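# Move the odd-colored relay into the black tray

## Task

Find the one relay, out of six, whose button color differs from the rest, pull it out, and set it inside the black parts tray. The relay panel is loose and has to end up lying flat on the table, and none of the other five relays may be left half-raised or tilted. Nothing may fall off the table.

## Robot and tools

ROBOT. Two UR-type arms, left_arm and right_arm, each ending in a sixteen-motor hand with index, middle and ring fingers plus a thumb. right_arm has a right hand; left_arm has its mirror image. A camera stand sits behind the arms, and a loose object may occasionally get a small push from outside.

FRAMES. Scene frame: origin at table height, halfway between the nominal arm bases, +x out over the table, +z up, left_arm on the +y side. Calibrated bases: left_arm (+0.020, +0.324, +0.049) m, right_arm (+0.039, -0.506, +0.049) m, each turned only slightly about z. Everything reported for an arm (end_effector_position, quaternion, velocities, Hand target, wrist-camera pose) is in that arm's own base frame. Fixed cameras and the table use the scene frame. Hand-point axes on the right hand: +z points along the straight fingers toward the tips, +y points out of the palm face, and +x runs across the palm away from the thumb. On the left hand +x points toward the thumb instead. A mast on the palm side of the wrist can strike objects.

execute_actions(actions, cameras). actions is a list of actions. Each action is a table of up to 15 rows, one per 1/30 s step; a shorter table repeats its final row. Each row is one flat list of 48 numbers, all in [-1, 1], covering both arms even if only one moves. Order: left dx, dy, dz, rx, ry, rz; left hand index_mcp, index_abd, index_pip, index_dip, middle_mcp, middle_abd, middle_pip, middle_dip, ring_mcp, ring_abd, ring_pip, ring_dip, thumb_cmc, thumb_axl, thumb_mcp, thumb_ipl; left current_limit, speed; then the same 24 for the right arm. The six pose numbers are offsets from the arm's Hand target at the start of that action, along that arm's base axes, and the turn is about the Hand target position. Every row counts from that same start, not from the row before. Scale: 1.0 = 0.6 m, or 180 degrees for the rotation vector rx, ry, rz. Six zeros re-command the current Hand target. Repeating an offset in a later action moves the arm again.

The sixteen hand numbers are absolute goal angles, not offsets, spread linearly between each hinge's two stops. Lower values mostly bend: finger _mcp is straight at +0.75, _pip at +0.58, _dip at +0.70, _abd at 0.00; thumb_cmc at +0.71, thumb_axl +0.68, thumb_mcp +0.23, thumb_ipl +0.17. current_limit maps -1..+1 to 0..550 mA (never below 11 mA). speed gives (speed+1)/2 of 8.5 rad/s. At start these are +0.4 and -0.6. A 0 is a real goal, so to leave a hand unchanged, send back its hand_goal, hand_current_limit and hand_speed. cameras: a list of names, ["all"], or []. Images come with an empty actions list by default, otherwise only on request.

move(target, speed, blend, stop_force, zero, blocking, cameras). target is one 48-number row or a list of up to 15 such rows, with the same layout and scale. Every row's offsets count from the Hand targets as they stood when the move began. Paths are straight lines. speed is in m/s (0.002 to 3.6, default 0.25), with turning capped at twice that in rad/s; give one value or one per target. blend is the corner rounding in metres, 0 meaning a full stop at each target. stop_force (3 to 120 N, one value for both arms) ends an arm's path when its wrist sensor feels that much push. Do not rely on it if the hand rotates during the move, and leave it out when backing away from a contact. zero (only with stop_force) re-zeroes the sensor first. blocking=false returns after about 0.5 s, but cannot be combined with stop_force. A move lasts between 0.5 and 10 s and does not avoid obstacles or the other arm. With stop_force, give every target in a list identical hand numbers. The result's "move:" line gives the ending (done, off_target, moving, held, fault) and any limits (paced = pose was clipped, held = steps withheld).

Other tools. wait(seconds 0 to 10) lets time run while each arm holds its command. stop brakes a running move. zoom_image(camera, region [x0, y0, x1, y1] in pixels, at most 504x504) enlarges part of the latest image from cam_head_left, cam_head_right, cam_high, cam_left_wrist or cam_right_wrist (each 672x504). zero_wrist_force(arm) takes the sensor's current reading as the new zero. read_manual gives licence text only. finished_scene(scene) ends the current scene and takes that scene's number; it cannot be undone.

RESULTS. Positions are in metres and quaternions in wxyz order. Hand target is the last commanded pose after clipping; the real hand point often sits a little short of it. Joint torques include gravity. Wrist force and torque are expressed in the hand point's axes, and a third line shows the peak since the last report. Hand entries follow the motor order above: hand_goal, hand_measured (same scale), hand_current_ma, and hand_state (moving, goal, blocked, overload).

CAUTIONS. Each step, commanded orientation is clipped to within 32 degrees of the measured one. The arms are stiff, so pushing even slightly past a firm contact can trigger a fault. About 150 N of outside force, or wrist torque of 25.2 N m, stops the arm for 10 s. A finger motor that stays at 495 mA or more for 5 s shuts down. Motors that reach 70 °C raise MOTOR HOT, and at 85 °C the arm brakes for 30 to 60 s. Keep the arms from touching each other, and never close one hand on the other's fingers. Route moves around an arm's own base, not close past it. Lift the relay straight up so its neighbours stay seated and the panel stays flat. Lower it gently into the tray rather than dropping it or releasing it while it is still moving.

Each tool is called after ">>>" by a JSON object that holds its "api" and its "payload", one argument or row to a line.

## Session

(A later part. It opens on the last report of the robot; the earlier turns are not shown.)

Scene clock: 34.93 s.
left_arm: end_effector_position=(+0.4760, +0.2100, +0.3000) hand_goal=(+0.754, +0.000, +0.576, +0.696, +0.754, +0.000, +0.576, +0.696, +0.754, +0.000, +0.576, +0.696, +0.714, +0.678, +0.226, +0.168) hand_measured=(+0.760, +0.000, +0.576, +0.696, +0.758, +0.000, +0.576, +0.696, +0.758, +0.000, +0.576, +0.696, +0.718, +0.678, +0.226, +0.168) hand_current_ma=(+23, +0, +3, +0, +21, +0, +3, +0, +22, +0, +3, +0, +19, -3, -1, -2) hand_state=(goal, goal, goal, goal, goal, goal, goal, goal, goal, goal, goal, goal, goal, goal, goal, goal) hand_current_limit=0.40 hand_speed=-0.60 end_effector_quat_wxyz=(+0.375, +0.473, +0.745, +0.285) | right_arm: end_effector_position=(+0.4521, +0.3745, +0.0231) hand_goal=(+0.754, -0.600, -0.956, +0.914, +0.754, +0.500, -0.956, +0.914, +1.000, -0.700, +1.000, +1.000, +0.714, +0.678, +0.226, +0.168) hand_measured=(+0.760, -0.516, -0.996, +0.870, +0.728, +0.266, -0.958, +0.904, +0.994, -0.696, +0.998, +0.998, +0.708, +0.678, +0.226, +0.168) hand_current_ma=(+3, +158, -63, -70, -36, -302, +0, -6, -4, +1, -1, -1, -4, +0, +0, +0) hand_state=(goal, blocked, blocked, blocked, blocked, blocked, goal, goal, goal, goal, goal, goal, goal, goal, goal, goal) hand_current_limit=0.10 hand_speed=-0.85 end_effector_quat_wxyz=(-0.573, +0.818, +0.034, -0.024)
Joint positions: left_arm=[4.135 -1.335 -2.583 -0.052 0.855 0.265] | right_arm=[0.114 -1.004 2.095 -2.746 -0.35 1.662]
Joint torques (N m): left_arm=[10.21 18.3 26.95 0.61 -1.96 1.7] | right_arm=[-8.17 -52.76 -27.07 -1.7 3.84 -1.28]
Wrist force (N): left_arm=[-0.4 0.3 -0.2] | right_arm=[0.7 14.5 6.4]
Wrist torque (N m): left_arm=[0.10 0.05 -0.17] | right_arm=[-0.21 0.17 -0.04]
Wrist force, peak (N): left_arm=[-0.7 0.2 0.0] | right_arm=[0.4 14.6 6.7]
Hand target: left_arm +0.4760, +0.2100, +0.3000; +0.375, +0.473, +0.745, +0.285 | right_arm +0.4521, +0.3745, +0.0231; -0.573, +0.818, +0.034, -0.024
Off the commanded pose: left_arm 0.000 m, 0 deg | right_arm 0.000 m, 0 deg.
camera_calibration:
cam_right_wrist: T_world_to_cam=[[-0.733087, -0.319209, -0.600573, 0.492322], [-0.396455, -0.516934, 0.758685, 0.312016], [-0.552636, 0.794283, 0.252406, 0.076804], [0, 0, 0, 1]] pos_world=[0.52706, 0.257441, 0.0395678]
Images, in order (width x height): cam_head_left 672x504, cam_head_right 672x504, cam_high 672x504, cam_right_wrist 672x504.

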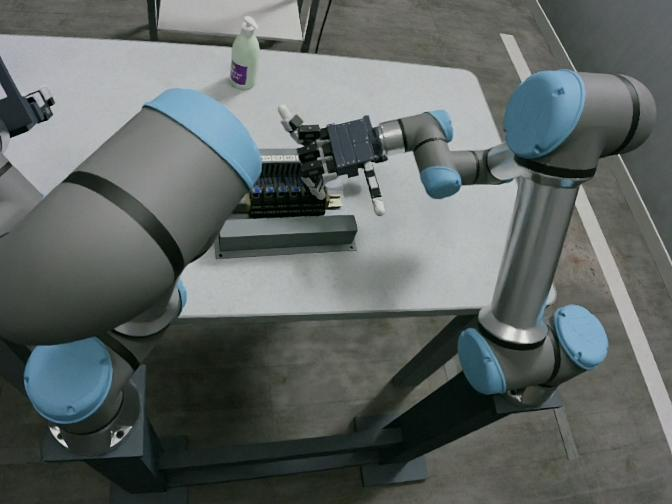

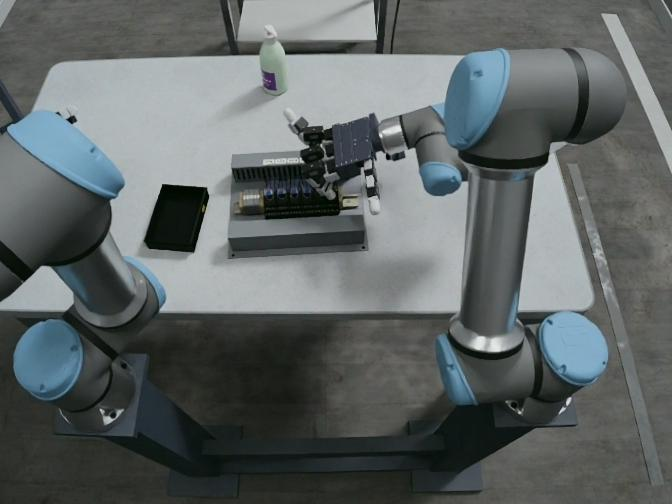

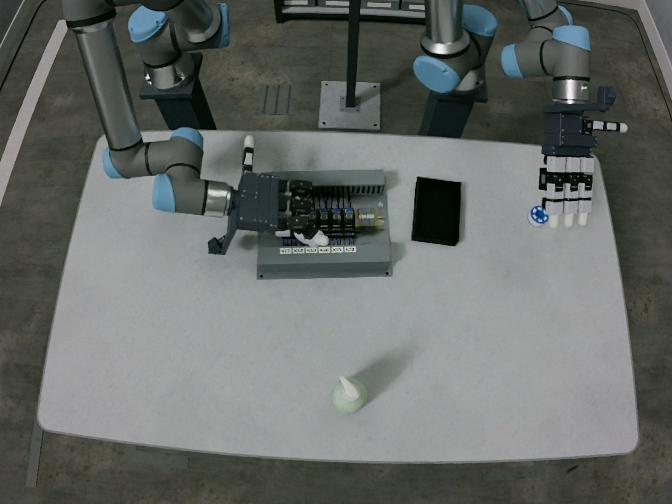

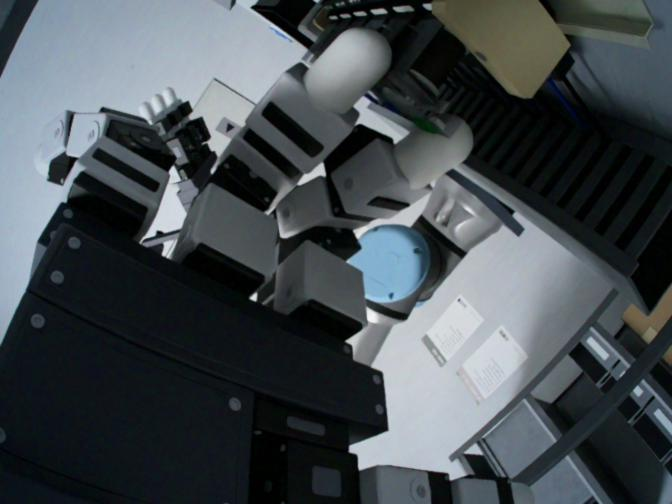

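>>> {"api": "move", "payload": {
  "target": [0, 0, 0, 0, 0, 0, 0.754, 0, 0.576, 0.696, 0.754, 0, 0.576, 0.696, 0.754, 0, 0.576, 0.696, 0.714, 0.678, 0.226, 0.168, 0.4, -0.6, 0, 0, 0.005, 0, 0, 0, 0.7534, -0.7, -0.956, 0.913, 0.7534, 0.5, -0.956, 0.913, 1, -0.7, 1, 1, 0.714, 0.678, 0.226, 0.168, 0.2, -0.85],
  "speed": 0.02,
  "cameras": ["cam_head_right", "cam_head_left", "cam_right_wrist"]
}}

>>> {"api": "zoom_image", "payload": {
  "camera": "cam_head_left",
  "region": [270, 165, 350, 225]
}}

>>> {"api": "zoom_image", "payload": {
  "camera": "cam_right_wrist",
  "region": [370, 50, 500, 150]
}}

Scene clock: 36.30 s.
left_arm: end_effector_position=(+0.4760, +0.2100, +0.3000) hand_goal=(+0.754, +0.000, +0.576, +0.696, +0.754, +0.000, +0.576, +0.696, +0.754, +0.000, +0.576, +0.696, +0.714, +0.678, +0.226, +0.168) hand_measured=(+0.760, +0.000, +0.576, +0.696, +0.758, +0.000, +0.576, +0.696, +0.758, +0.000, +0.576, +0.696, +0.718, +0.678, +0.226, +0.168) hand_current_ma=(+23, +0, +3, +0, +21, +0, +3, +0, +22, +0, +3, +0, +19, -3, -1, -2) hand_state=(goal, goal, goal, goal, goal, goal, goal, goal, goal, goal, goal, goal, goal, goal, goal, goal) hand_current_limit=0.40 hand_speed=-0.60 end_effector_quat_wxyz=(+0.375, +0.473, +0.745, +0.285) | right_arm: end_effector_position=(+0.4521, +0.3745, +0.0260) hand_goal=(+0.754, -0.700, -0.956, +0.914, +0.754, +0.500, -0.956, +0.914, +1.000, -0.700, +1.000, +1.000, +0.714, +0.678, +0.226, +0.168) hand_measured=(+0.760, -0.582, -0.996, +0.870, +0.728, +0.266, -0.958, +0.904, +0.994, -0.696, +0.998, +0.998, +0.708, +0.678, +0.226, +0.168) hand_current_ma=(+3, +262, -63, -70, -36, -330, -1, -7, -4, +1, -1, -1, -4, +0, +0, +0) hand_state=(goal, blocked, blocked, blocked, blocked, blocked, goal, goal, goal, goal, goal, goal, goal, goal, goal, goal) hand_current_limit=0.20 hand_speed=-0.85 end_effector_quat_wxyz=(-0.573, +0.818, +0.034, -0.024)
Joint positions: left_arm=[4.135 -1.335 -2.583 -0.052 0.855 0.265] | right_arm=[0.114 -1.01 2.094 -2.739 -0.35 1.662]
Joint torques (N m): left_arm=[10.33 18.35 27.66 0.59 -1.89 1.55] | right_arm=[-6.52 -49.03 -25.37 -0.87 4.02 1.53]
Wrist force (N): left_arm=[-0.3 0.3 0.0] | right_arm=[1.4 8.6 3.9]
Wrist torque (N m): left_arm=[0.07 0.04 -0.16] | right_arm=[-0.09 0.18 -0.01]
Wrist force, peak (N): left_arm=[-0.7 0.3 0.0] | right_arm=[0.6 15.2 7.3]
Hand target: left_arm +0.4760, +0.2100, +0.3000; +0.375, +0.473, +0.745, +0.285 | right_arm +0.4521, +0.3745, +0.0261; -0.573, +0.818, +0.034, -0.024
Off the commanded pose: left_arm 0.000 m, 0 deg | right_arm 0.000 m, 0 deg.
move: done
camera_calibration:
cam_right_wrist: T_world_to_cam=[[-0.733058, -0.319171, -0.600629, 0.494041], [-0.396509, -0.516957, 0.758641, 0.309852], [-0.552636, 0.794283, 0.252405, 0.0760721], [0, 0, 0, 1]] pos_world=[0.52706, 0.257441, 0.0424678]
Images, in order (width x height): cam_head_left 672x504, cam_head_right 672x504, cam_right_wrist 672x504.

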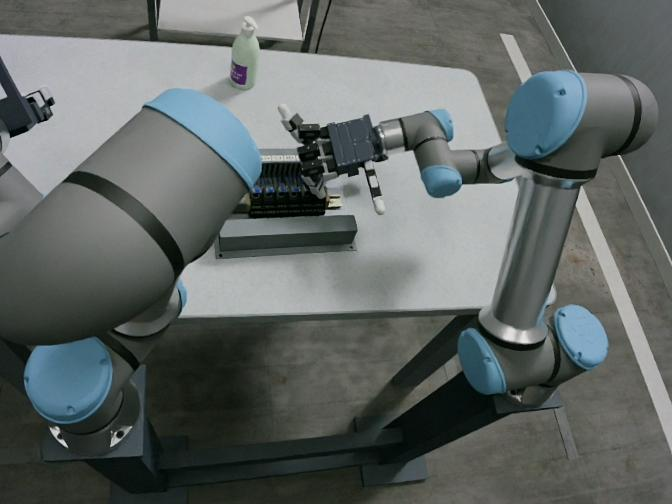

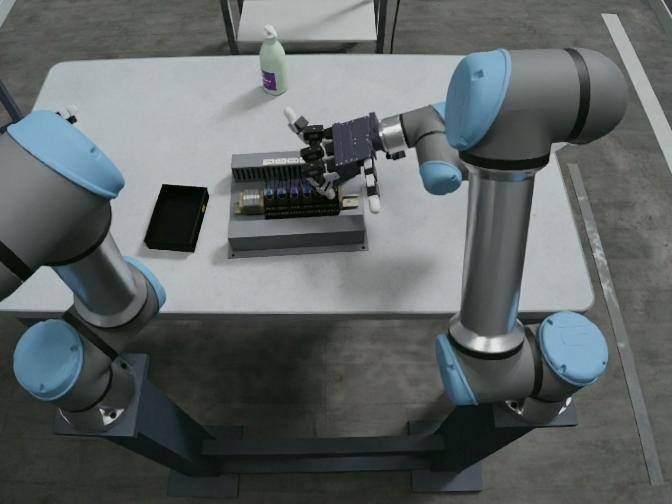

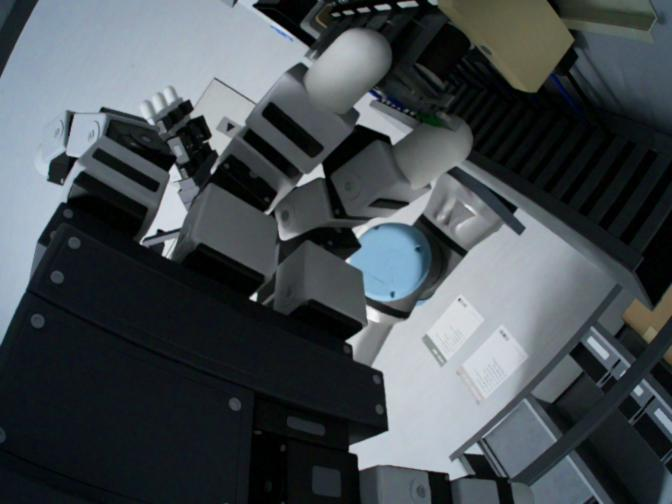

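Scaled by 6.300 from the camera's 672x504 image, which has a finer 960x720 frame.

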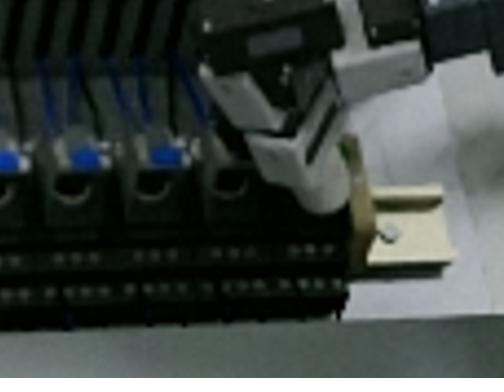

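Scaled by 3.877 from the camera's 672x504 image, which has a finer 960x720 frame.

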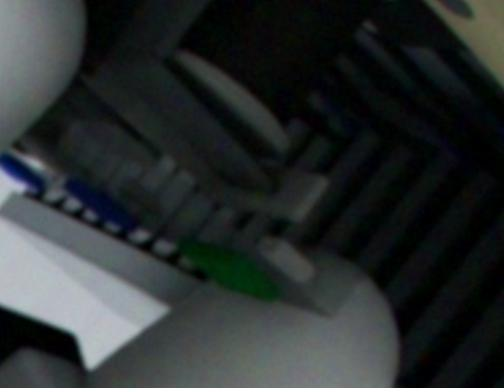

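>>> {"api": "move", "payload": {
  "target": [0, 0, 0, 0, 0, 0, 0.754, 0, 0.576, 0.696, 0.754, 0, 0.576, 0.696, 0.754, 0, 0.576, 0.696, 0.714, 0.678, 0.226, 0.168, 0.4, -0.6, 0, 0, 0, 0, 0, 0, 0.7534, 0.6, -0.956, 0.913, 0.7534, -0.6, -0.956, 0.913, 1, -0.7, 1, 1, 0.714, 0.678, 0.226, 0.168, 0.2, -0.8],
  "speed": 0.02
}}

>>> {"api": "move", "payload": {
  "target": [0, 0, 0, 0, 0, 0, 0.754, 0, 0.576, 0.696, 0.754, 0, 0.576, 0.696, 0.754, 0, 0.576, 0.696, 0.714, 0.678, 0.226, 0.168, 0.4, -0.6, 0, 0, -0.03, 0, 0, 0, 0.7534, 0.6, -0.956, 0.913, 0.7534, -0.6, -0.956, 0.913, 1, -0.7, 1, 1, 0.714, 0.678, 0.226, 0.168, 0.2, -0.8],
  "speed": 0.015,
  "stop_force": 4,
  "cameras": ["cam_head_right", "cam_head_left", "cam_right_wrist", "cam_high"]
}}

>>> {"api": "zoom_image", "payload": {
  "camera": "cam_head_left",
  "region": [270, 165, 350, 225]
}}

>>> {"api": "zoom_image", "payload": {
  "camera": "cam_right_wrist",
  "region": [290, 0, 500, 170]
}}

>>> {"api": "zoom_image", "payload": {
  "camera": "cam_head_right",
  "region": [295, 160, 365, 220]
}}

Scene clock: 40.90 s.
left_arm: end_effector_position=(+0.4760, +0.2100, +0.3000) hand_goal=(+0.754, +0.000, +0.576, +0.696, +0.754, +0.000, +0.576, +0.696, +0.754, +0.000, +0.576, +0.696, +0.714, +0.678, +0.226, +0.168) hand_measured=(+0.760, +0.000, +0.576, +0.696, +0.758, +0.000, +0.576, +0.696, +0.758, +0.000, +0.576, +0.696, +0.718, +0.678, +0.226, +0.168) hand_current_ma=(+23, +0, +3, +0, +21, +0, +3, +0, +22, +0, +3, +0, +19, -3, -1, -2) hand_state=(goal, goal, goal, goal, goal, goal, goal, goal, goal, goal, goal, goal, goal, goal, goal, goal) hand_current_limit=0.40 hand_speed=-0.60 end_effector_quat_wxyz=(+0.375, +0.473, +0.745, +0.285) | right_arm: end_effector_position=(+0.4521, +0.3745, +0.0261) hand_goal=(+0.754, +0.600, -0.956, +0.914, +0.754, -0.600, -0.956, +0.914, +1.000, -0.700, +1.000, +1.000, +0.714, +0.678, +0.226, +0.168) hand_measured=(+0.738, +0.596, -0.958, +0.912, +0.740, -0.596, -0.958, +0.912, +0.994, -0.696, +0.998, +0.998, +0.708, +0.678, +0.226, +0.168) hand_current_ma=(-17, -1, +0, -1, -12, +1, -1, -1, -4, +1, -1, -1, -4, +0, +0, +0) hand_state=(goal, goal, goal, goal, goal, goal, goal, goal, goal, goal, goal, goal, goal, goal, goal, goal) hand_current_limit=0.20 hand_speed=-0.80 end_effector_quat_wxyz=(-0.573, +0.818, +0.034, -0.024)
Joint positions: left_arm=[4.135 -1.335 -2.583 -0.052 0.855 0.265] | right_arm=[0.114 -1.011 2.094 -2.739 -0.35 1.662]
Joint torques (N m): left_arm=[10.06 18.77 27 0.62 -1.92 1.64] | right_arm=[-3.63 -28.93 -20.31 -2.56 2.8 -0.29]
Wrist force (N): left_arm=[-0.4 0.2 0.0] | right_arm=[-0.1 1.3 0.7]
Wrist torque (N m): left_arm=[0.05 0.06 -0.17] | right_arm=[0.10 0.15 -0.04]
Wrist force, peak (N): left_arm=[-0.7 0.4 0.2] | right_arm=[-10.0 -4.7 -3.2]
Hand target: left_arm +0.4760, +0.2100, +0.3000; +0.375, +0.473, +0.745, +0.285 | right_arm +0.4521, +0.3745, +0.0261; -0.573, +0.818, +0.034, -0.024
Off the commanded pose: left_arm 0.000 m, 0 deg | right_arm 0.000 m, 0 deg.
move: done

Scene clock: 43.00 s.
left_arm: end_effector_position=(+0.4760, +0.2100, +0.3000) hand_goal=(+0.754, +0.000, +0.576, +0.696, +0.754, +0.000, +0.576, +0.696, +0.754, +0.000, +0.576, +0.696, +0.714, +0.678, +0.226, +0.168) hand_measured=(+0.760, +0.000, +0.576, +0.696, +0.758, +0.000, +0.576, +0.696, +0.758, +0.000, +0.576, +0.696, +0.718, +0.678, +0.226, +0.168) hand_current_ma=(+23, +0, +3, +0, +21, +0, +3, +0, +22, +0, +3, +0, +19, -3, -1, -2) hand_state=(goal, goal, goal, goal, goal, goal, goal, goal, goal, goal, goal, goal, goal, goal, goal, goal) hand_current_limit=0.40 hand_speed=-0.60 end_effector_quat_wxyz=(+0.375, +0.473, +0.745, +0.285) | right_arm: end_effector_position=(+0.4520, +0.3745, +0.0115) hand_goal=(+0.754, +0.600, -0.956, +0.914, +0.754, -0.600, -0.956, +0.914, +1.000, -0.700, +1.000, +1.000, +0.714, +0.678, +0.226, +0.168) hand_measured=(+0.750, +0.600, -0.964, +0.912, +0.744, -0.596, -0.958, +0.912, +0.994, -0.696, +0.998, +0.998, +0.708, +0.678, +0.226, +0.168) hand_current_ma=(-2, +0, -6, -1, -9, +1, -1, -1, -4, +1, -1, -1, -4, +0, +0, +0) hand_state=(goal, goal, goal, goal, goal, goal, goal, goal, goal, goal, goal, goal, goal, goal, goal, goal) hand_current_limit=0.20 hand_speed=-0.80 end_effector_quat_wxyz=(-0.573, +0.818, +0.034, -0.024)
Joint positions: left_arm=[4.135 -1.335 -2.583 -0.052 0.855 0.265] | right_arm=[0.114 -0.976 2.095 -2.774 -0.35 1.662]
Joint torques (N m): left_arm=[10.87 18.34 27.09 0.64 -1.92 1.47] | right_arm=[-11.08 -46.08 -4.5 -0.41 0.07 -1.28]
Wrist force (N): left_arm=[-0.2 0.0 -0.2] | right_arm=[-1.1 0.0 -0.6]
Wrist torque (N m): left_arm=[0.06 0.03 -0.15] | right_arm=[0.24 0.10 -0.02]
Wrist force, peak (N): left_arm=[-0.6 0.2 0.4] | right_arm=[-2.9 -4.0 -3.2]
Hand target: left_arm +0.4760, +0.2100, +0.3000; +0.375, +0.473, +0.745, +0.285 | right_arm +0.4520, +0.3745, +0.0115; -0.573, +0.818, +0.034, -0.024 (not the last commanded pose)
Off the commanded pose: left_arm 0.000 m, 0 deg | right_arm 0.003 m, 0 deg.
move: contact (right_arm)
camera_calibration:
cam_right_wrist: T_world_to_cam=[[-0.733079, -0.319266, -0.600553, 0.485365], [-0.396332, -0.517054, 0.758668, 0.320784], [-0.552735, 0.794182, 0.252506, 0.0798075], [0, 0, 0, 1]] pos_world=[0.52706, 0.257442, 0.0279674]
Images, in order (width x height): cam_head_left 672x504, cam_head_right 672x504, cam_high 672x504, cam_right_wrist 672x504.

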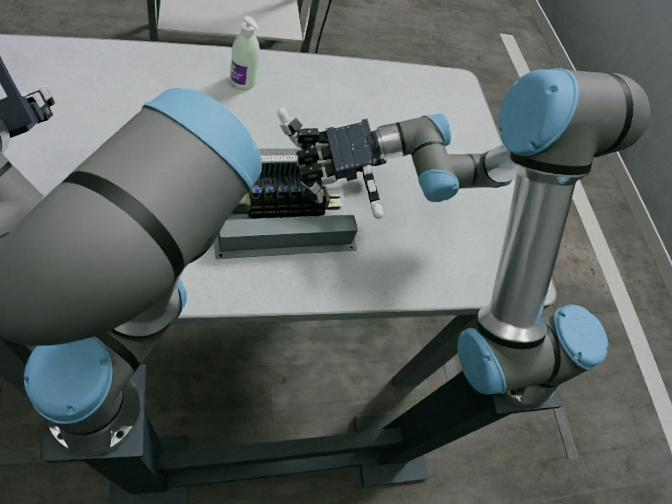

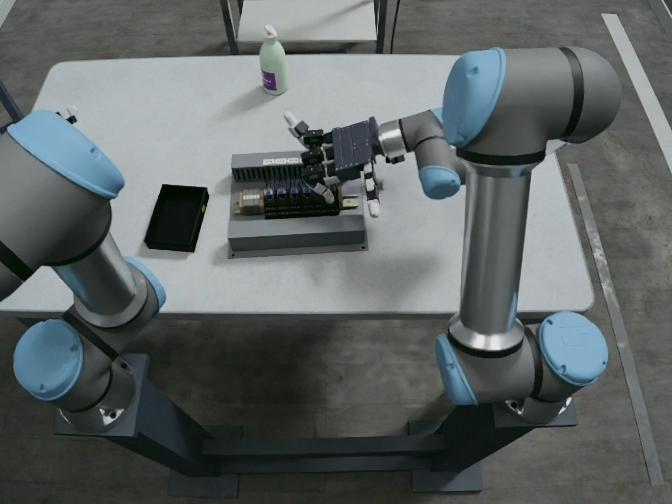

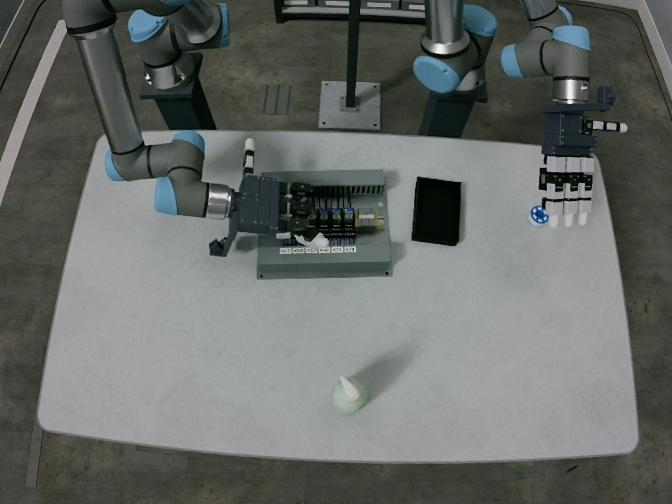

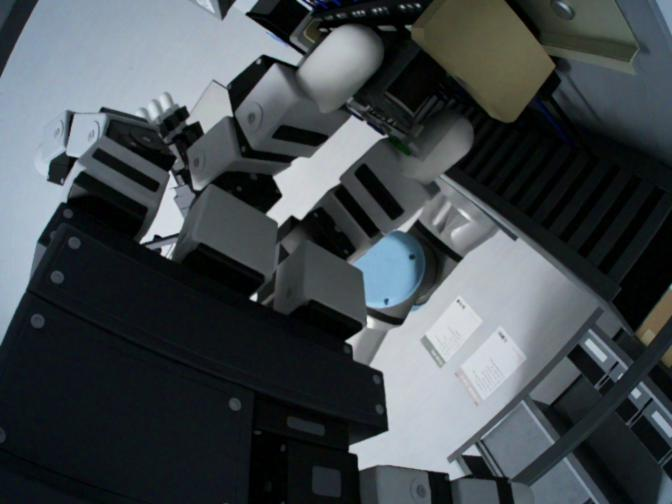

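Scaled by 6.300 from the camera's 672x504 image, which has a finer 960x720 frame.

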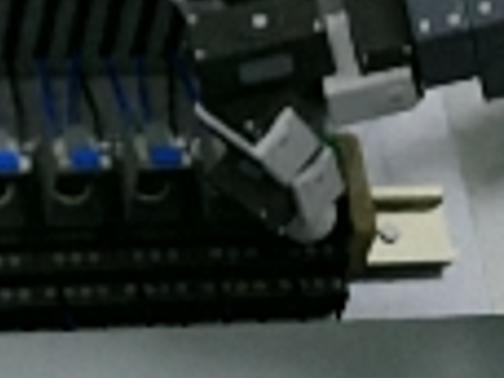

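Scaled by 2.400 from the camera's 672x504 image, which has a finer 960x720 frame.

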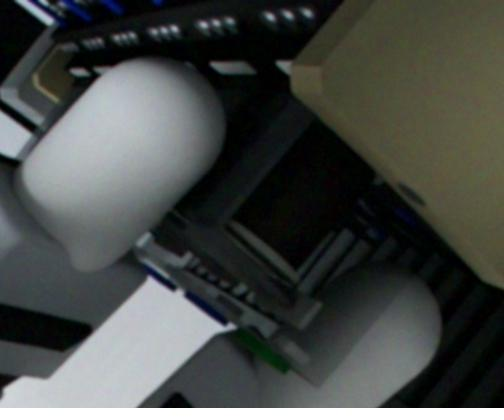

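Scaled by 7.200 from the camera's 672x504 image, which has a finer 960x720 frame.

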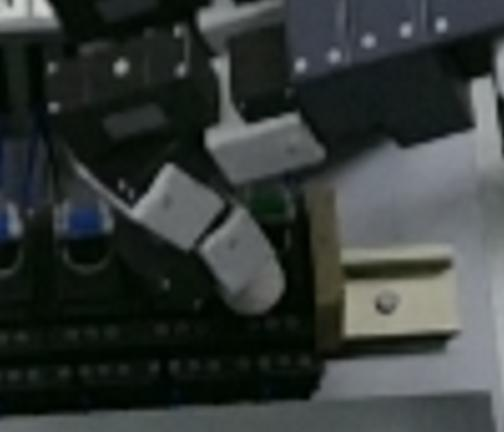

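>>> {"api": "move", "payload": {
  "target": [0, 0, 0, 0, 0, 0, 0.754, 0, 0.576, 0.696, 0.754, 0, 0.576, 0.696, 0.754, 0, 0.576, 0.696, 0.714, 0.678, 0.226, 0.168, 0.4, -0.6, 0, 0, 0.0015, 0, 0, 0, 0.7534, -0.7, -0.956, 0.913, 0.7534, 0.6, -0.956, 0.913, 1, -0.7, 1, 1, 0.714, 0.678, 0.226, 0.168, 0.2, -0.85],
  "speed": 0.02,
  "cameras": ["cam_head_right", "cam_right_wrist"]
}}

>>> {"api": "zoom_image", "payload": {
  "camera": "cam_head_right",
  "region": [295, 160, 365, 220]
}}

>>> {"api": "zoom_image", "payload": {
  "camera": "cam_right_wrist",
  "region": [290, 0, 500, 170]
}}

Scene clock: 46.03 s.
left_arm: end_effector_position=(+0.4760, +0.2100, +0.3000) hand_goal=(+0.754, +0.000, +0.576, +0.696, +0.754, +0.000, +0.576, +0.696, +0.754, +0.000, +0.576, +0.696, +0.714, +0.678, +0.226, +0.168) hand_measured=(+0.760, +0.000, +0.576, +0.696, +0.758, +0.000, +0.576, +0.696, +0.758, +0.000, +0.576, +0.696, +0.718, +0.678, +0.226, +0.168) hand_current_ma=(+23, +0, +3, +0, +21, +0, +3, +0, +22, +0, +3, +0, +19, -3, -1, -2) hand_state=(goal, goal, goal, goal, goal, goal, goal, goal, goal, goal, goal, goal, goal, goal, goal, goal) hand_current_limit=0.40 hand_speed=-0.60 end_effector_quat_wxyz=(+0.375, +0.473, +0.745, +0.285) | right_arm: end_effector_position=(+0.4520, +0.3745, +0.0124) hand_goal=(+0.754, -0.700, -0.956, +0.914, +0.754, +0.600, -0.956, +0.914, +1.000, -0.700, +1.000, +1.000, +0.714, +0.678, +0.226, +0.168) hand_measured=(+0.782, -0.388, -0.986, +0.894, +0.760, +0.322, -0.986, +0.900, +0.994, -0.696, +0.998, +0.998, +0.708, +0.678, +0.226, +0.168) hand_current_ma=(+38, +327, -37, -20, +4, -330, -37, -13, -4, +1, -1, -1, -4, +0, +0, +0) hand_state=(blocked, blocked, blocked, goal, goal, blocked, blocked, goal, goal, goal, goal, goal, goal, goal, goal, goal) hand_current_limit=0.20 hand_speed=-0.85 end_effector_quat_wxyz=(-0.573, +0.818, +0.034, -0.024)
Joint positions: left_arm=[4.135 -1.335 -2.583 -0.052 0.855 0.265] | right_arm=[0.114 -0.978 2.095 -2.772 -0.35 1.662]
Joint torques (N m): left_arm=[9.93 18.2 27.29 0.73 -1.74 1.49] | right_arm=[-11.84 -47.34 -13.42 -3.33 3.76 -1.32]
Wrist force (N): left_arm=[-0.3 0.1 0.2] | right_arm=[2.1 6.5 7.5]
Wrist torque (N m): left_arm=[0.03 0.05 -0.16] | right_arm=[-0.05 0.18 -0.03]
Wrist force, peak (N): left_arm=[-0.6 0.4 0.0] | right_arm=[-0.7 12.2 10.0]
Hand target: left_arm +0.4760, +0.2100, +0.3000; +0.375, +0.473, +0.745, +0.285 | right_arm +0.4520, +0.3745, +0.0124; -0.573, +0.818, +0.034, -0.024
Off the commanded pose: left_arm 0.000 m, 0 deg | right_arm 0.000 m, 0 deg.
move: done
camera_calibration:
cam_right_wrist: T_world_to_cam=[[-0.733079, -0.319266, -0.600553, 0.485906], [-0.396332, -0.517054, 0.758668, 0.320101], [-0.552735, 0.794182, 0.252506, 0.0795803], [0, 0, 0, 1]] pos_world=[0.52706, 0.257442, 0.0288674]
Images, in order (width x height): cam_head_right 672x504, cam_right_wrist 672x504.

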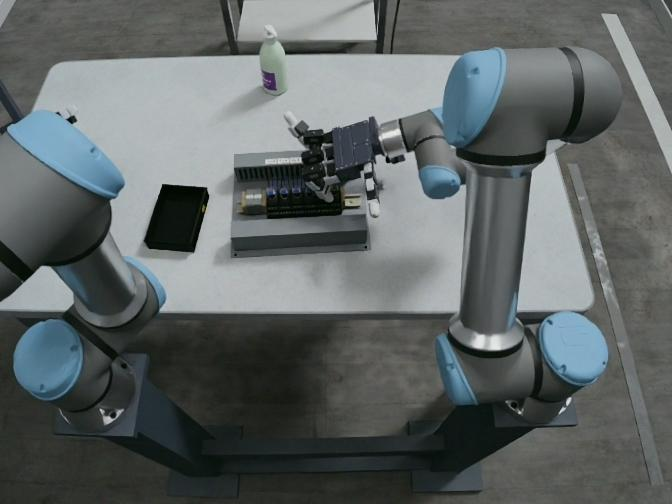

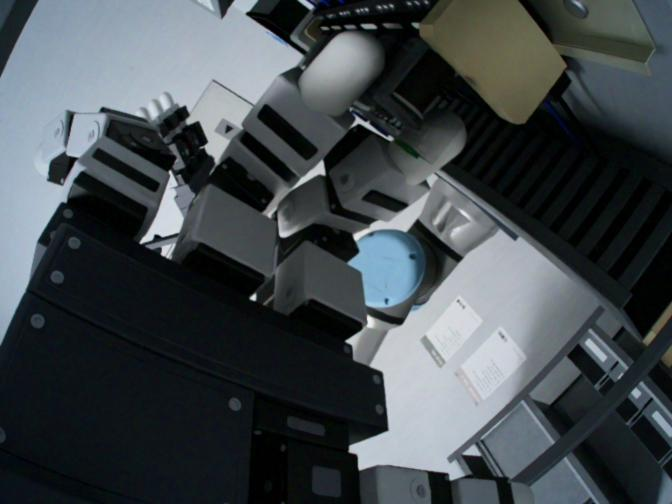

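Scaled by 7.200 from the camera's 672x504 image, which has a finer 960x720 frame.

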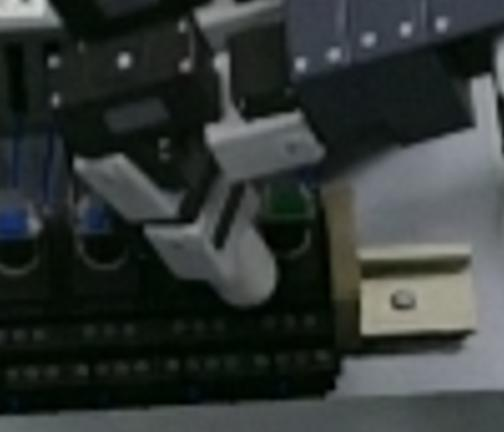

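Scaled by 2.400 from the camera's 672x504 image, which has a finer 960x720 frame.

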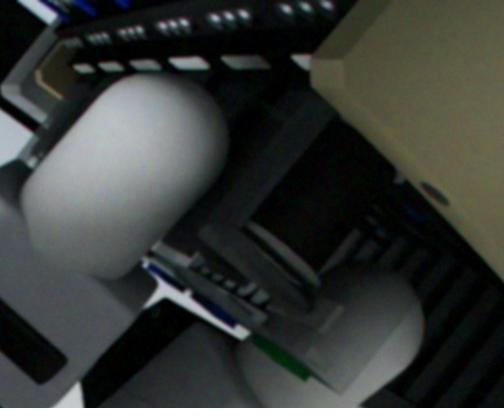

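>>> {"api": "move", "payload": {
  "target": [
    [0, 0, 0, 0, 0, 0, 0.754, 0, 0.576, 0.696, 0.754, 0, 0.576, 0.696, 0.754, 0, 0.576, 0.696, 0.714, 0.678, 0.226, 0.168, 0.4, -0.6, 0, 0, 0.0005, 0, 0, 0, 0.7534, 0.5, -0.956, 0.913, 0.7534, -0.5, -0.956, 0.913, 1, -0.7, 1, 1, 0.714, 0.678, 0.226, 0.168, 0.2, -0.8],
    [0, 0, 0, 0, 0, 0, 0.754, 0, 0.576, 0.696, 0.754, 0, 0.576, 0.696, 0.754, 0, 0.576, 0.696, 0.714, 0.678, 0.226, 0.168, 0.4, -0.6, 0, 0, 0.045, 0, 0, 0, 0.7534, 0.4, -0.883, 0.913, 0.7534, -0.4, -0.883, 0.913, 1, -0.7, 1, 1, 0.714, 0.678, 0.226, 0.168, 0.2, -0.6]
  ],
  "speed": 0.05,
  "cameras": ["cam_head_right", "cam_head_left", "cam_right_wrist", "cam_high"]
}}

>>> {"api": "zoom_image", "payload": {
  "camera": "cam_head_right",
  "region": [295, 160, 365, 220]
}}

>>> {"api": "zoom_image", "payload": {
  "camera": "cam_right_wrist",
  "region": [290, 0, 500, 170]
}}

>>> {"api": "zoom_image", "payload": {
  "camera": "cam_high",
  "region": [250, 160, 480, 290]
}}

Scene clock: 52.03 s.
left_arm: end_effector_position=(+0.4760, +0.2100, +0.3000) hand_goal=(+0.754, +0.000, +0.576, +0.696, +0.754, +0.000, +0.576, +0.696, +0.754, +0.000, +0.576, +0.696, +0.714, +0.678, +0.226, +0.168) hand_measured=(+0.760, +0.000, +0.576, +0.696, +0.758, +0.000, +0.576, +0.696, +0.758, +0.000, +0.576, +0.696, +0.718, +0.678, +0.226, +0.168) hand_current_ma=(+23, +0, +3, +0, +21, +0, +3, +0, +22, +0, +3, +0, +19, -3, -1, -2) hand_state=(goal, goal, goal, goal, goal, goal, goal, goal, goal, goal, goal, goal, goal, goal, goal, goal) hand_current_limit=0.40 hand_speed=-0.60 end_effector_quat_wxyz=(+0.375, +0.473, +0.745, +0.285) | right_arm: end_effector_position=(+0.4520, +0.3745, +0.0394) hand_goal=(+0.754, +0.400, -0.882, +0.914, +0.754, -0.400, -0.882, +0.914, +1.000, -0.700, +1.000, +1.000, +0.714, +0.678, +0.226, +0.168) hand_measured=(+0.740, +0.402, -0.884, +0.912, +0.742, -0.404, -0.884, +0.912, +0.994, -0.696, +0.998, +0.998, +0.708, +0.678, +0.226, +0.168) hand_current_ma=(-14, +1, +0, -1, -12, -1, -1, -1, -4, +1, -1, -1, -4, +0, +0, +0) hand_state=(goal, goal, goal, goal, goal, goal, goal, goal, goal, goal, goal, goal, goal, goal, goal, goal) hand_current_limit=0.20 hand_speed=-0.60 end_effector_quat_wxyz=(-0.573, +0.818, +0.034, -0.024)
Joint positions: left_arm=[4.135 -1.335 -2.583 -0.052 0.855 0.265] | right_arm=[0.114 -1.043 2.092 -2.705 -0.35 1.662]
Joint torques (N m): left_arm=[9.75 18.16 27.08 0.77 -1.82 1.53] | right_arm=[-9.13 -45.2 -24.32 -0.53 3.06 -1.79]
Wrist force (N): left_arm=[-0.4 0.1 0.1] | right_arm=[-0.2 1.3 0.5]
Wrist torque (N m): left_arm=[0.05 0.06 -0.16] | right_arm=[0.12 0.17 -0.03]
Wrist force, peak (N): left_arm=[-0.5 0.6 0.3] | right_arm=[-4.1 -13.5 -9.9]
Hand target: left_arm +0.4760, +0.2100, +0.3000; +0.375, +0.473, +0.745, +0.285 | right_arm +0.4520, +0.3745, +0.0394; -0.573, +0.818, +0.034, -0.024
Off the commanded pose: left_arm 0.000 m, 0 deg | right_arm 0.000 m, 0 deg.
move: done
camera_calibration:
cam_right_wrist: T_world_to_cam=[[-0.733038, -0.319325, -0.600572, 0.502116], [-0.39631, -0.517085, 0.758658, 0.299614], [-0.552805, 0.794138, 0.252492, 0.0728115], [0, 0, 0, 1]] pos_world=[0.527061, 0.257442, 0.0558675]
Images, in order (width x height): cam_head_left 672x504, cam_head_right 672x504, cam_high 672x504, cam_right_wrist 672x504.

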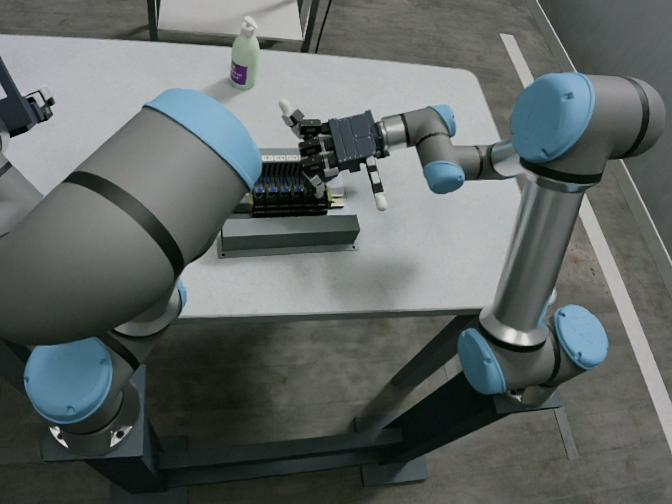

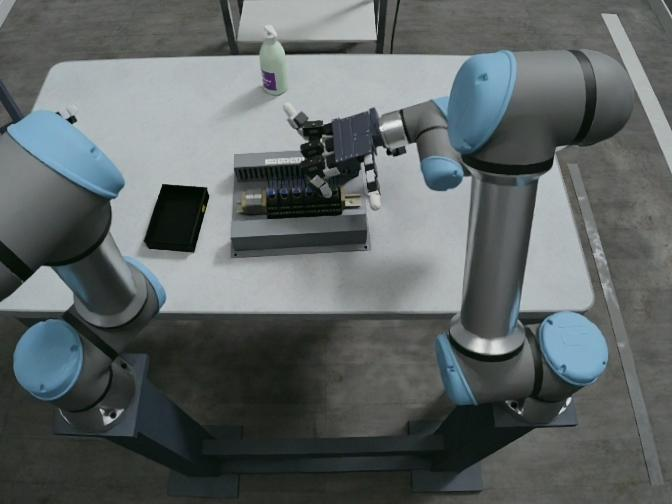

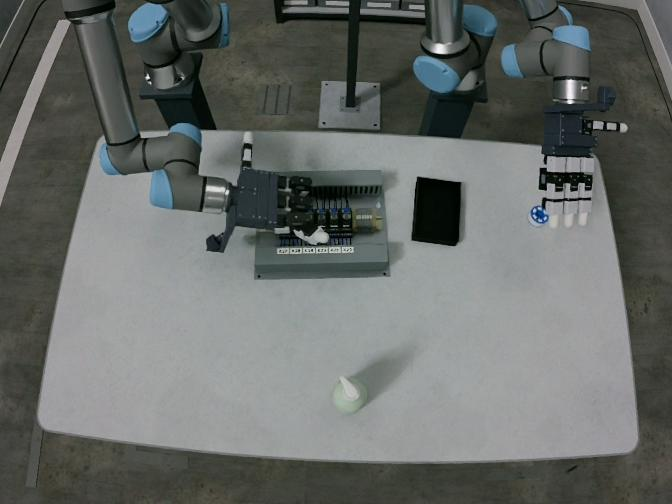

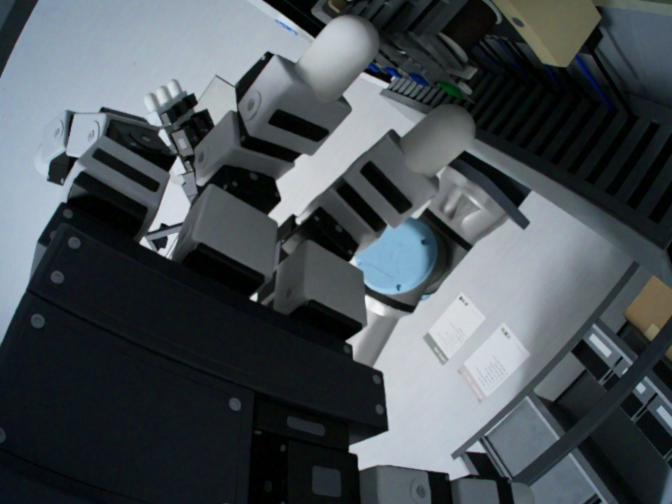

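Scaled by 7.200 from the camera's 672x504 image, which has a finer 960x720 frame.

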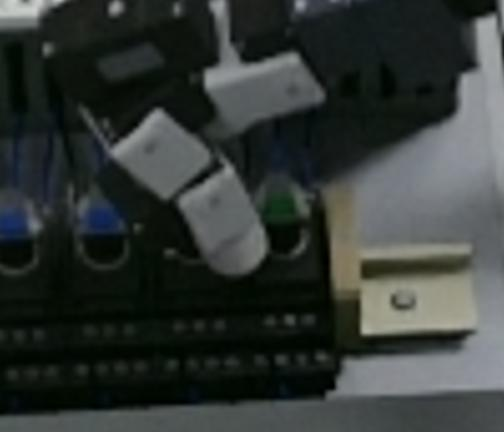

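Scaled by 2.400 from the camera's 672x504 image, which has a finer 960x720 frame.

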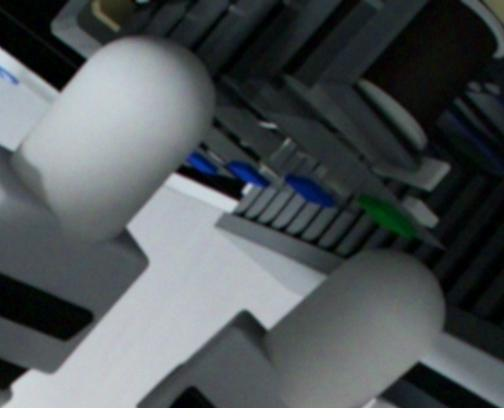

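Scaled by 2.191 from the camera's 672x504 image, which has a finer 960x720 frame.

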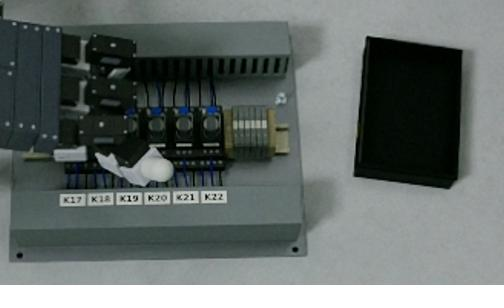

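>>> {"api": "move", "payload": {
  "target": [
    [0, 0, 0, 0, 0, 0, 0.754, 0, 0.576, 0.696, 0.754, 0, 0.576, 0.696, 0.754, 0, 0.576, 0.696, 0.714, 0.678, 0.226, 0.168, 0.4, -0.6, 0, 0, 0.02, 0, 0, 0, 0.7534, 0.4, -0.883, 0.913, 0.7534, -0.4, -0.883, 0.913, 1, -0.7, 1, 1, 0.714, 0.678, 0.226, 0.168, 0.2, -0.6],
    [0, 0, 0, 0, 0, 0, 0.754, 0, 0.576, 0.696, 0.754, 0, 0.576, 0.696, 0.754, 0, 0.576, 0.696, 0.714, 0.678, 0.226, 0.168, 0.4, -0.6, 0.0003, -0.0333, 0.02, 0, 0, 0, 0.7534, 0.4, -0.883, 0.913, 0.7534, -0.4, -0.883, 0.913, 1, -0.7, 1, 1, 0.714, 0.678, 0.226, 0.168, 0.2, -0.6],
    [0, 0, 0, 0, 0, 0, 0.754, 0, 0.576, 0.696, 0.754, 0, 0.576, 0.696, 0.754, 0, 0.576, 0.696, 0.714, 0.678, 0.226, 0.168, 0.4, -0.6, 0.0003, -0.0333, 0, 0, 0, 0, 0.7534, 0.4, -0.883, 0.913, 0.7534, -0.4, -0.883, 0.913, 1, -0.7, 1, 1, 0.714, 0.678, 0.226, 0.168, 0.2, -0.6]
  ],
  "speed": 0.06,
  "cameras": ["cam_head_right", "cam_head_left", "cam_right_wrist", "cam_high"]
}}

>>> {"api": "zoom_image", "payload": {
  "camera": "cam_head_right",
  "region": [295, 160, 365, 220]
}}

>>> {"api": "zoom_image", "payload": {
  "camera": "cam_right_wrist",
  "region": [290, 0, 500, 170]
}}

>>> {"api": "zoom_image", "payload": {
  "camera": "cam_head_left",
  "region": [290, 165, 360, 225]
}}

Scene clock: 55.50 s.
left_arm: end_effector_position=(+0.4760, +0.2100, +0.3000) hand_goal=(+0.754, +0.000, +0.576, +0.696, +0.754, +0.000, +0.576, +0.696, +0.754, +0.000, +0.576, +0.696, +0.714, +0.678, +0.226, +0.168) hand_measured=(+0.760, +0.000, +0.576, +0.696, +0.758, +0.000, +0.576, +0.696, +0.758, +0.000, +0.576, +0.696, +0.718, +0.678, +0.226, +0.168) hand_current_ma=(+23, +0, +3, +0, +21, +0, +3, +0, +22, +0, +3, +0, +19, -3, -1, -2) hand_state=(goal, goal, goal, goal, goal, goal, goal, goal, goal, goal, goal, goal, goal, goal, goal, goal) hand_current_limit=0.40 hand_speed=-0.60 end_effector_quat_wxyz=(+0.375, +0.473, +0.745, +0.285) | right_arm: end_effector_position=(+0.4522, +0.3545, +0.0395) hand_goal=(+0.754, +0.400, -0.882, +0.914, +0.754, -0.400, -0.882, +0.914, +1.000, -0.700, +1.000, +1.000, +0.714, +0.678, +0.226, +0.168) hand_measured=(+0.740, +0.402, -0.884, +0.912, +0.742, -0.404, -0.884, +0.912, +0.994, -0.696, +0.998, +0.998, +0.708, +0.678, +0.226, +0.168) hand_current_ma=(-14, +1, +0, -1, -12, -1, -1, -1, -4, +1, -1, -1, -4, +0, +0, +0) hand_state=(goal, goal, goal, goal, goal, goal, goal, goal, goal, goal, goal, goal, goal, goal, goal, goal) hand_current_limit=0.20 hand_speed=-0.60 end_effector_quat_wxyz=(-0.573, +0.818, +0.034, -0.024)
Joint positions: left_arm=[4.135 -1.335 -2.583 -0.052 0.855 0.265] | right_arm=[0.075 -1.078 2.111 -2.579 -0.349 1.546]
Joint torques (N m): left_arm=[10.09 17.98 27.07 0.73 -1.73 1.55] | right_arm=[-9.7 -28.02 -1.72 -4.45 2.98 1.54]
Wrist force (N): left_arm=[-0.6 0.2 0.2] | right_arm=[-0.3 1.2 0.5]
Wrist torque (N m): left_arm=[0.04 0.09 -0.18] | right_arm=[0.11 0.18 -0.08]
Wrist force, peak (N): left_arm=[-0.6 0.3 0.3] | right_arm=[-0.2 1.7 0.9]
Hand target: left_arm +0.4760, +0.2100, +0.3000; +0.375, +0.473, +0.745, +0.285 | right_arm +0.4522, +0.3545, +0.0394; -0.573, +0.818, +0.034, -0.024
Off the commanded pose: left_arm 0.000 m, 0 deg | right_arm 0.000 m, 0 deg.
move: done
camera_calibration:
cam_right_wrist: T_world_to_cam=[[-0.733079, -0.319266, -0.600553, 0.495942], [-0.396332, -0.517054, 0.758668, 0.28928], [-0.552735, 0.794182, 0.252506, 0.0887315], [0, 0, 0, 1]] pos_world=[0.52726, 0.237442, 0.0559674]
Images, in order (width x height): cam_head_left 672x504, cam_head_right 672x504, cam_high 672x504, cam_right_wrist 672x504.

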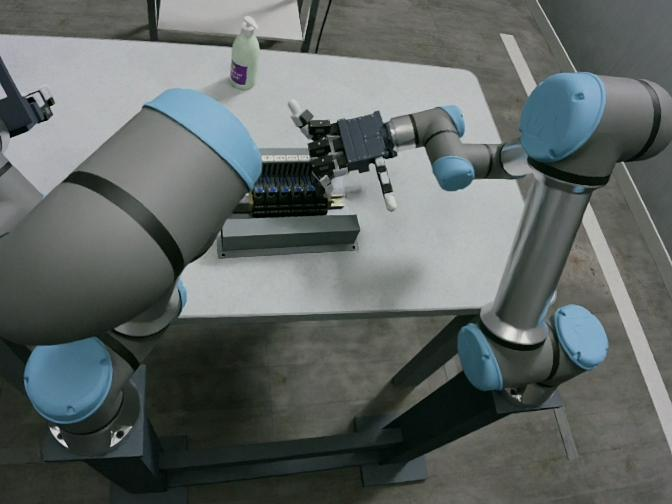

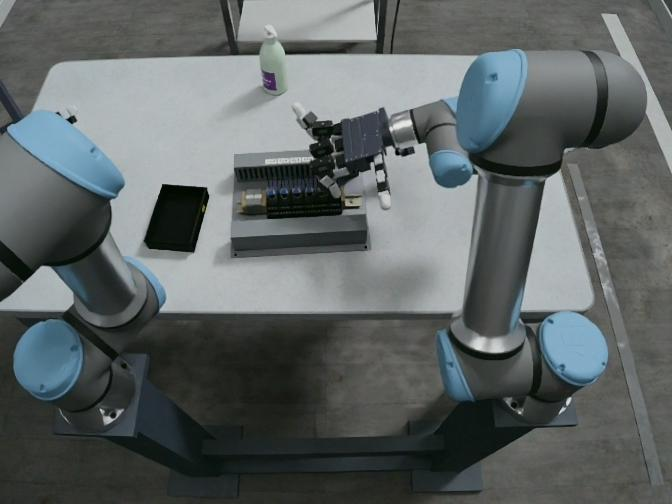

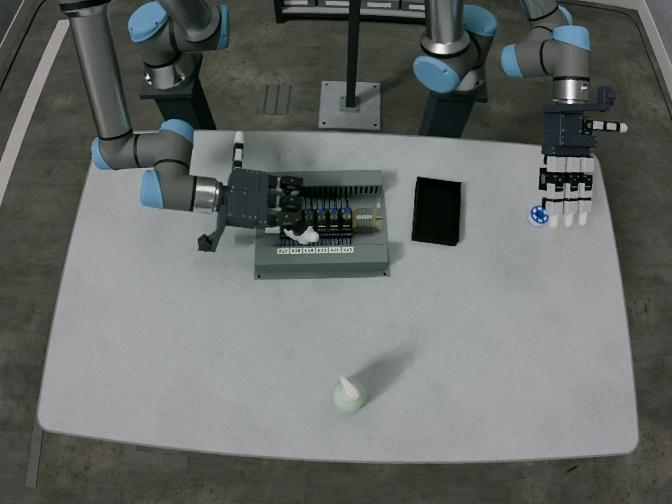

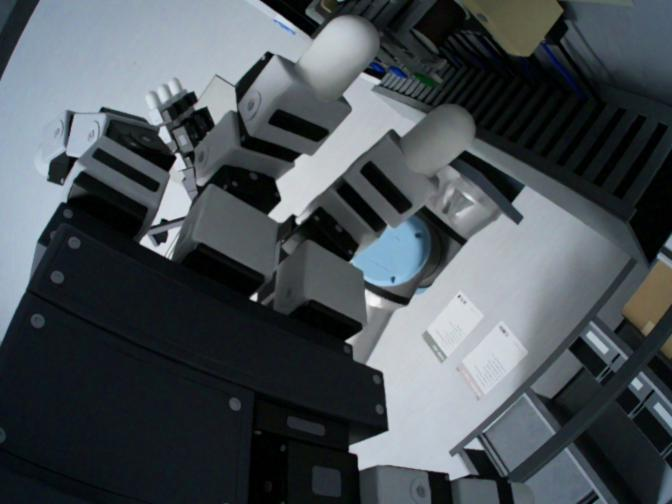

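Scaled by 7.200 from the camera's 672x504 image, which has a finer 960x720 frame.

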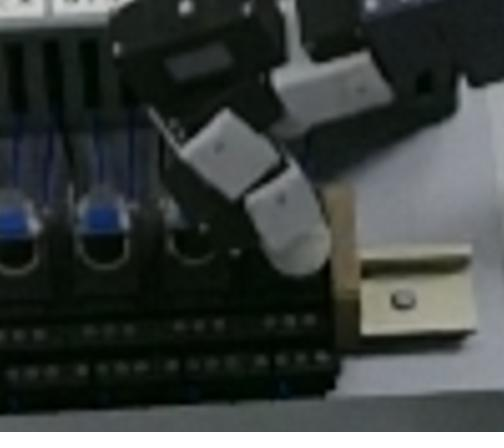

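Scaled by 2.400 from the camera's 672x504 image, which has a finer 960x720 frame.

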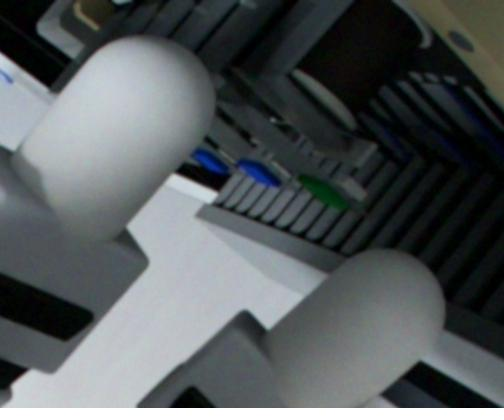

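Scaled by 7.200 from the camera's 672x504 image, which has a finer 960x720 frame.

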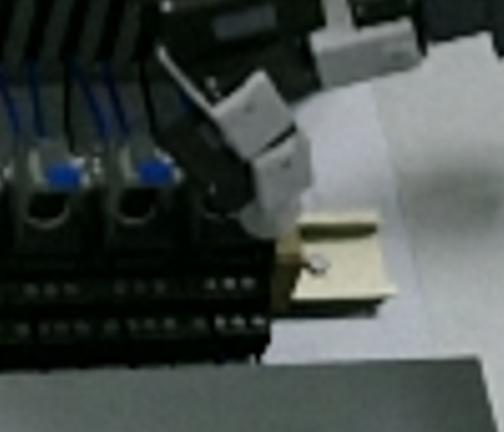

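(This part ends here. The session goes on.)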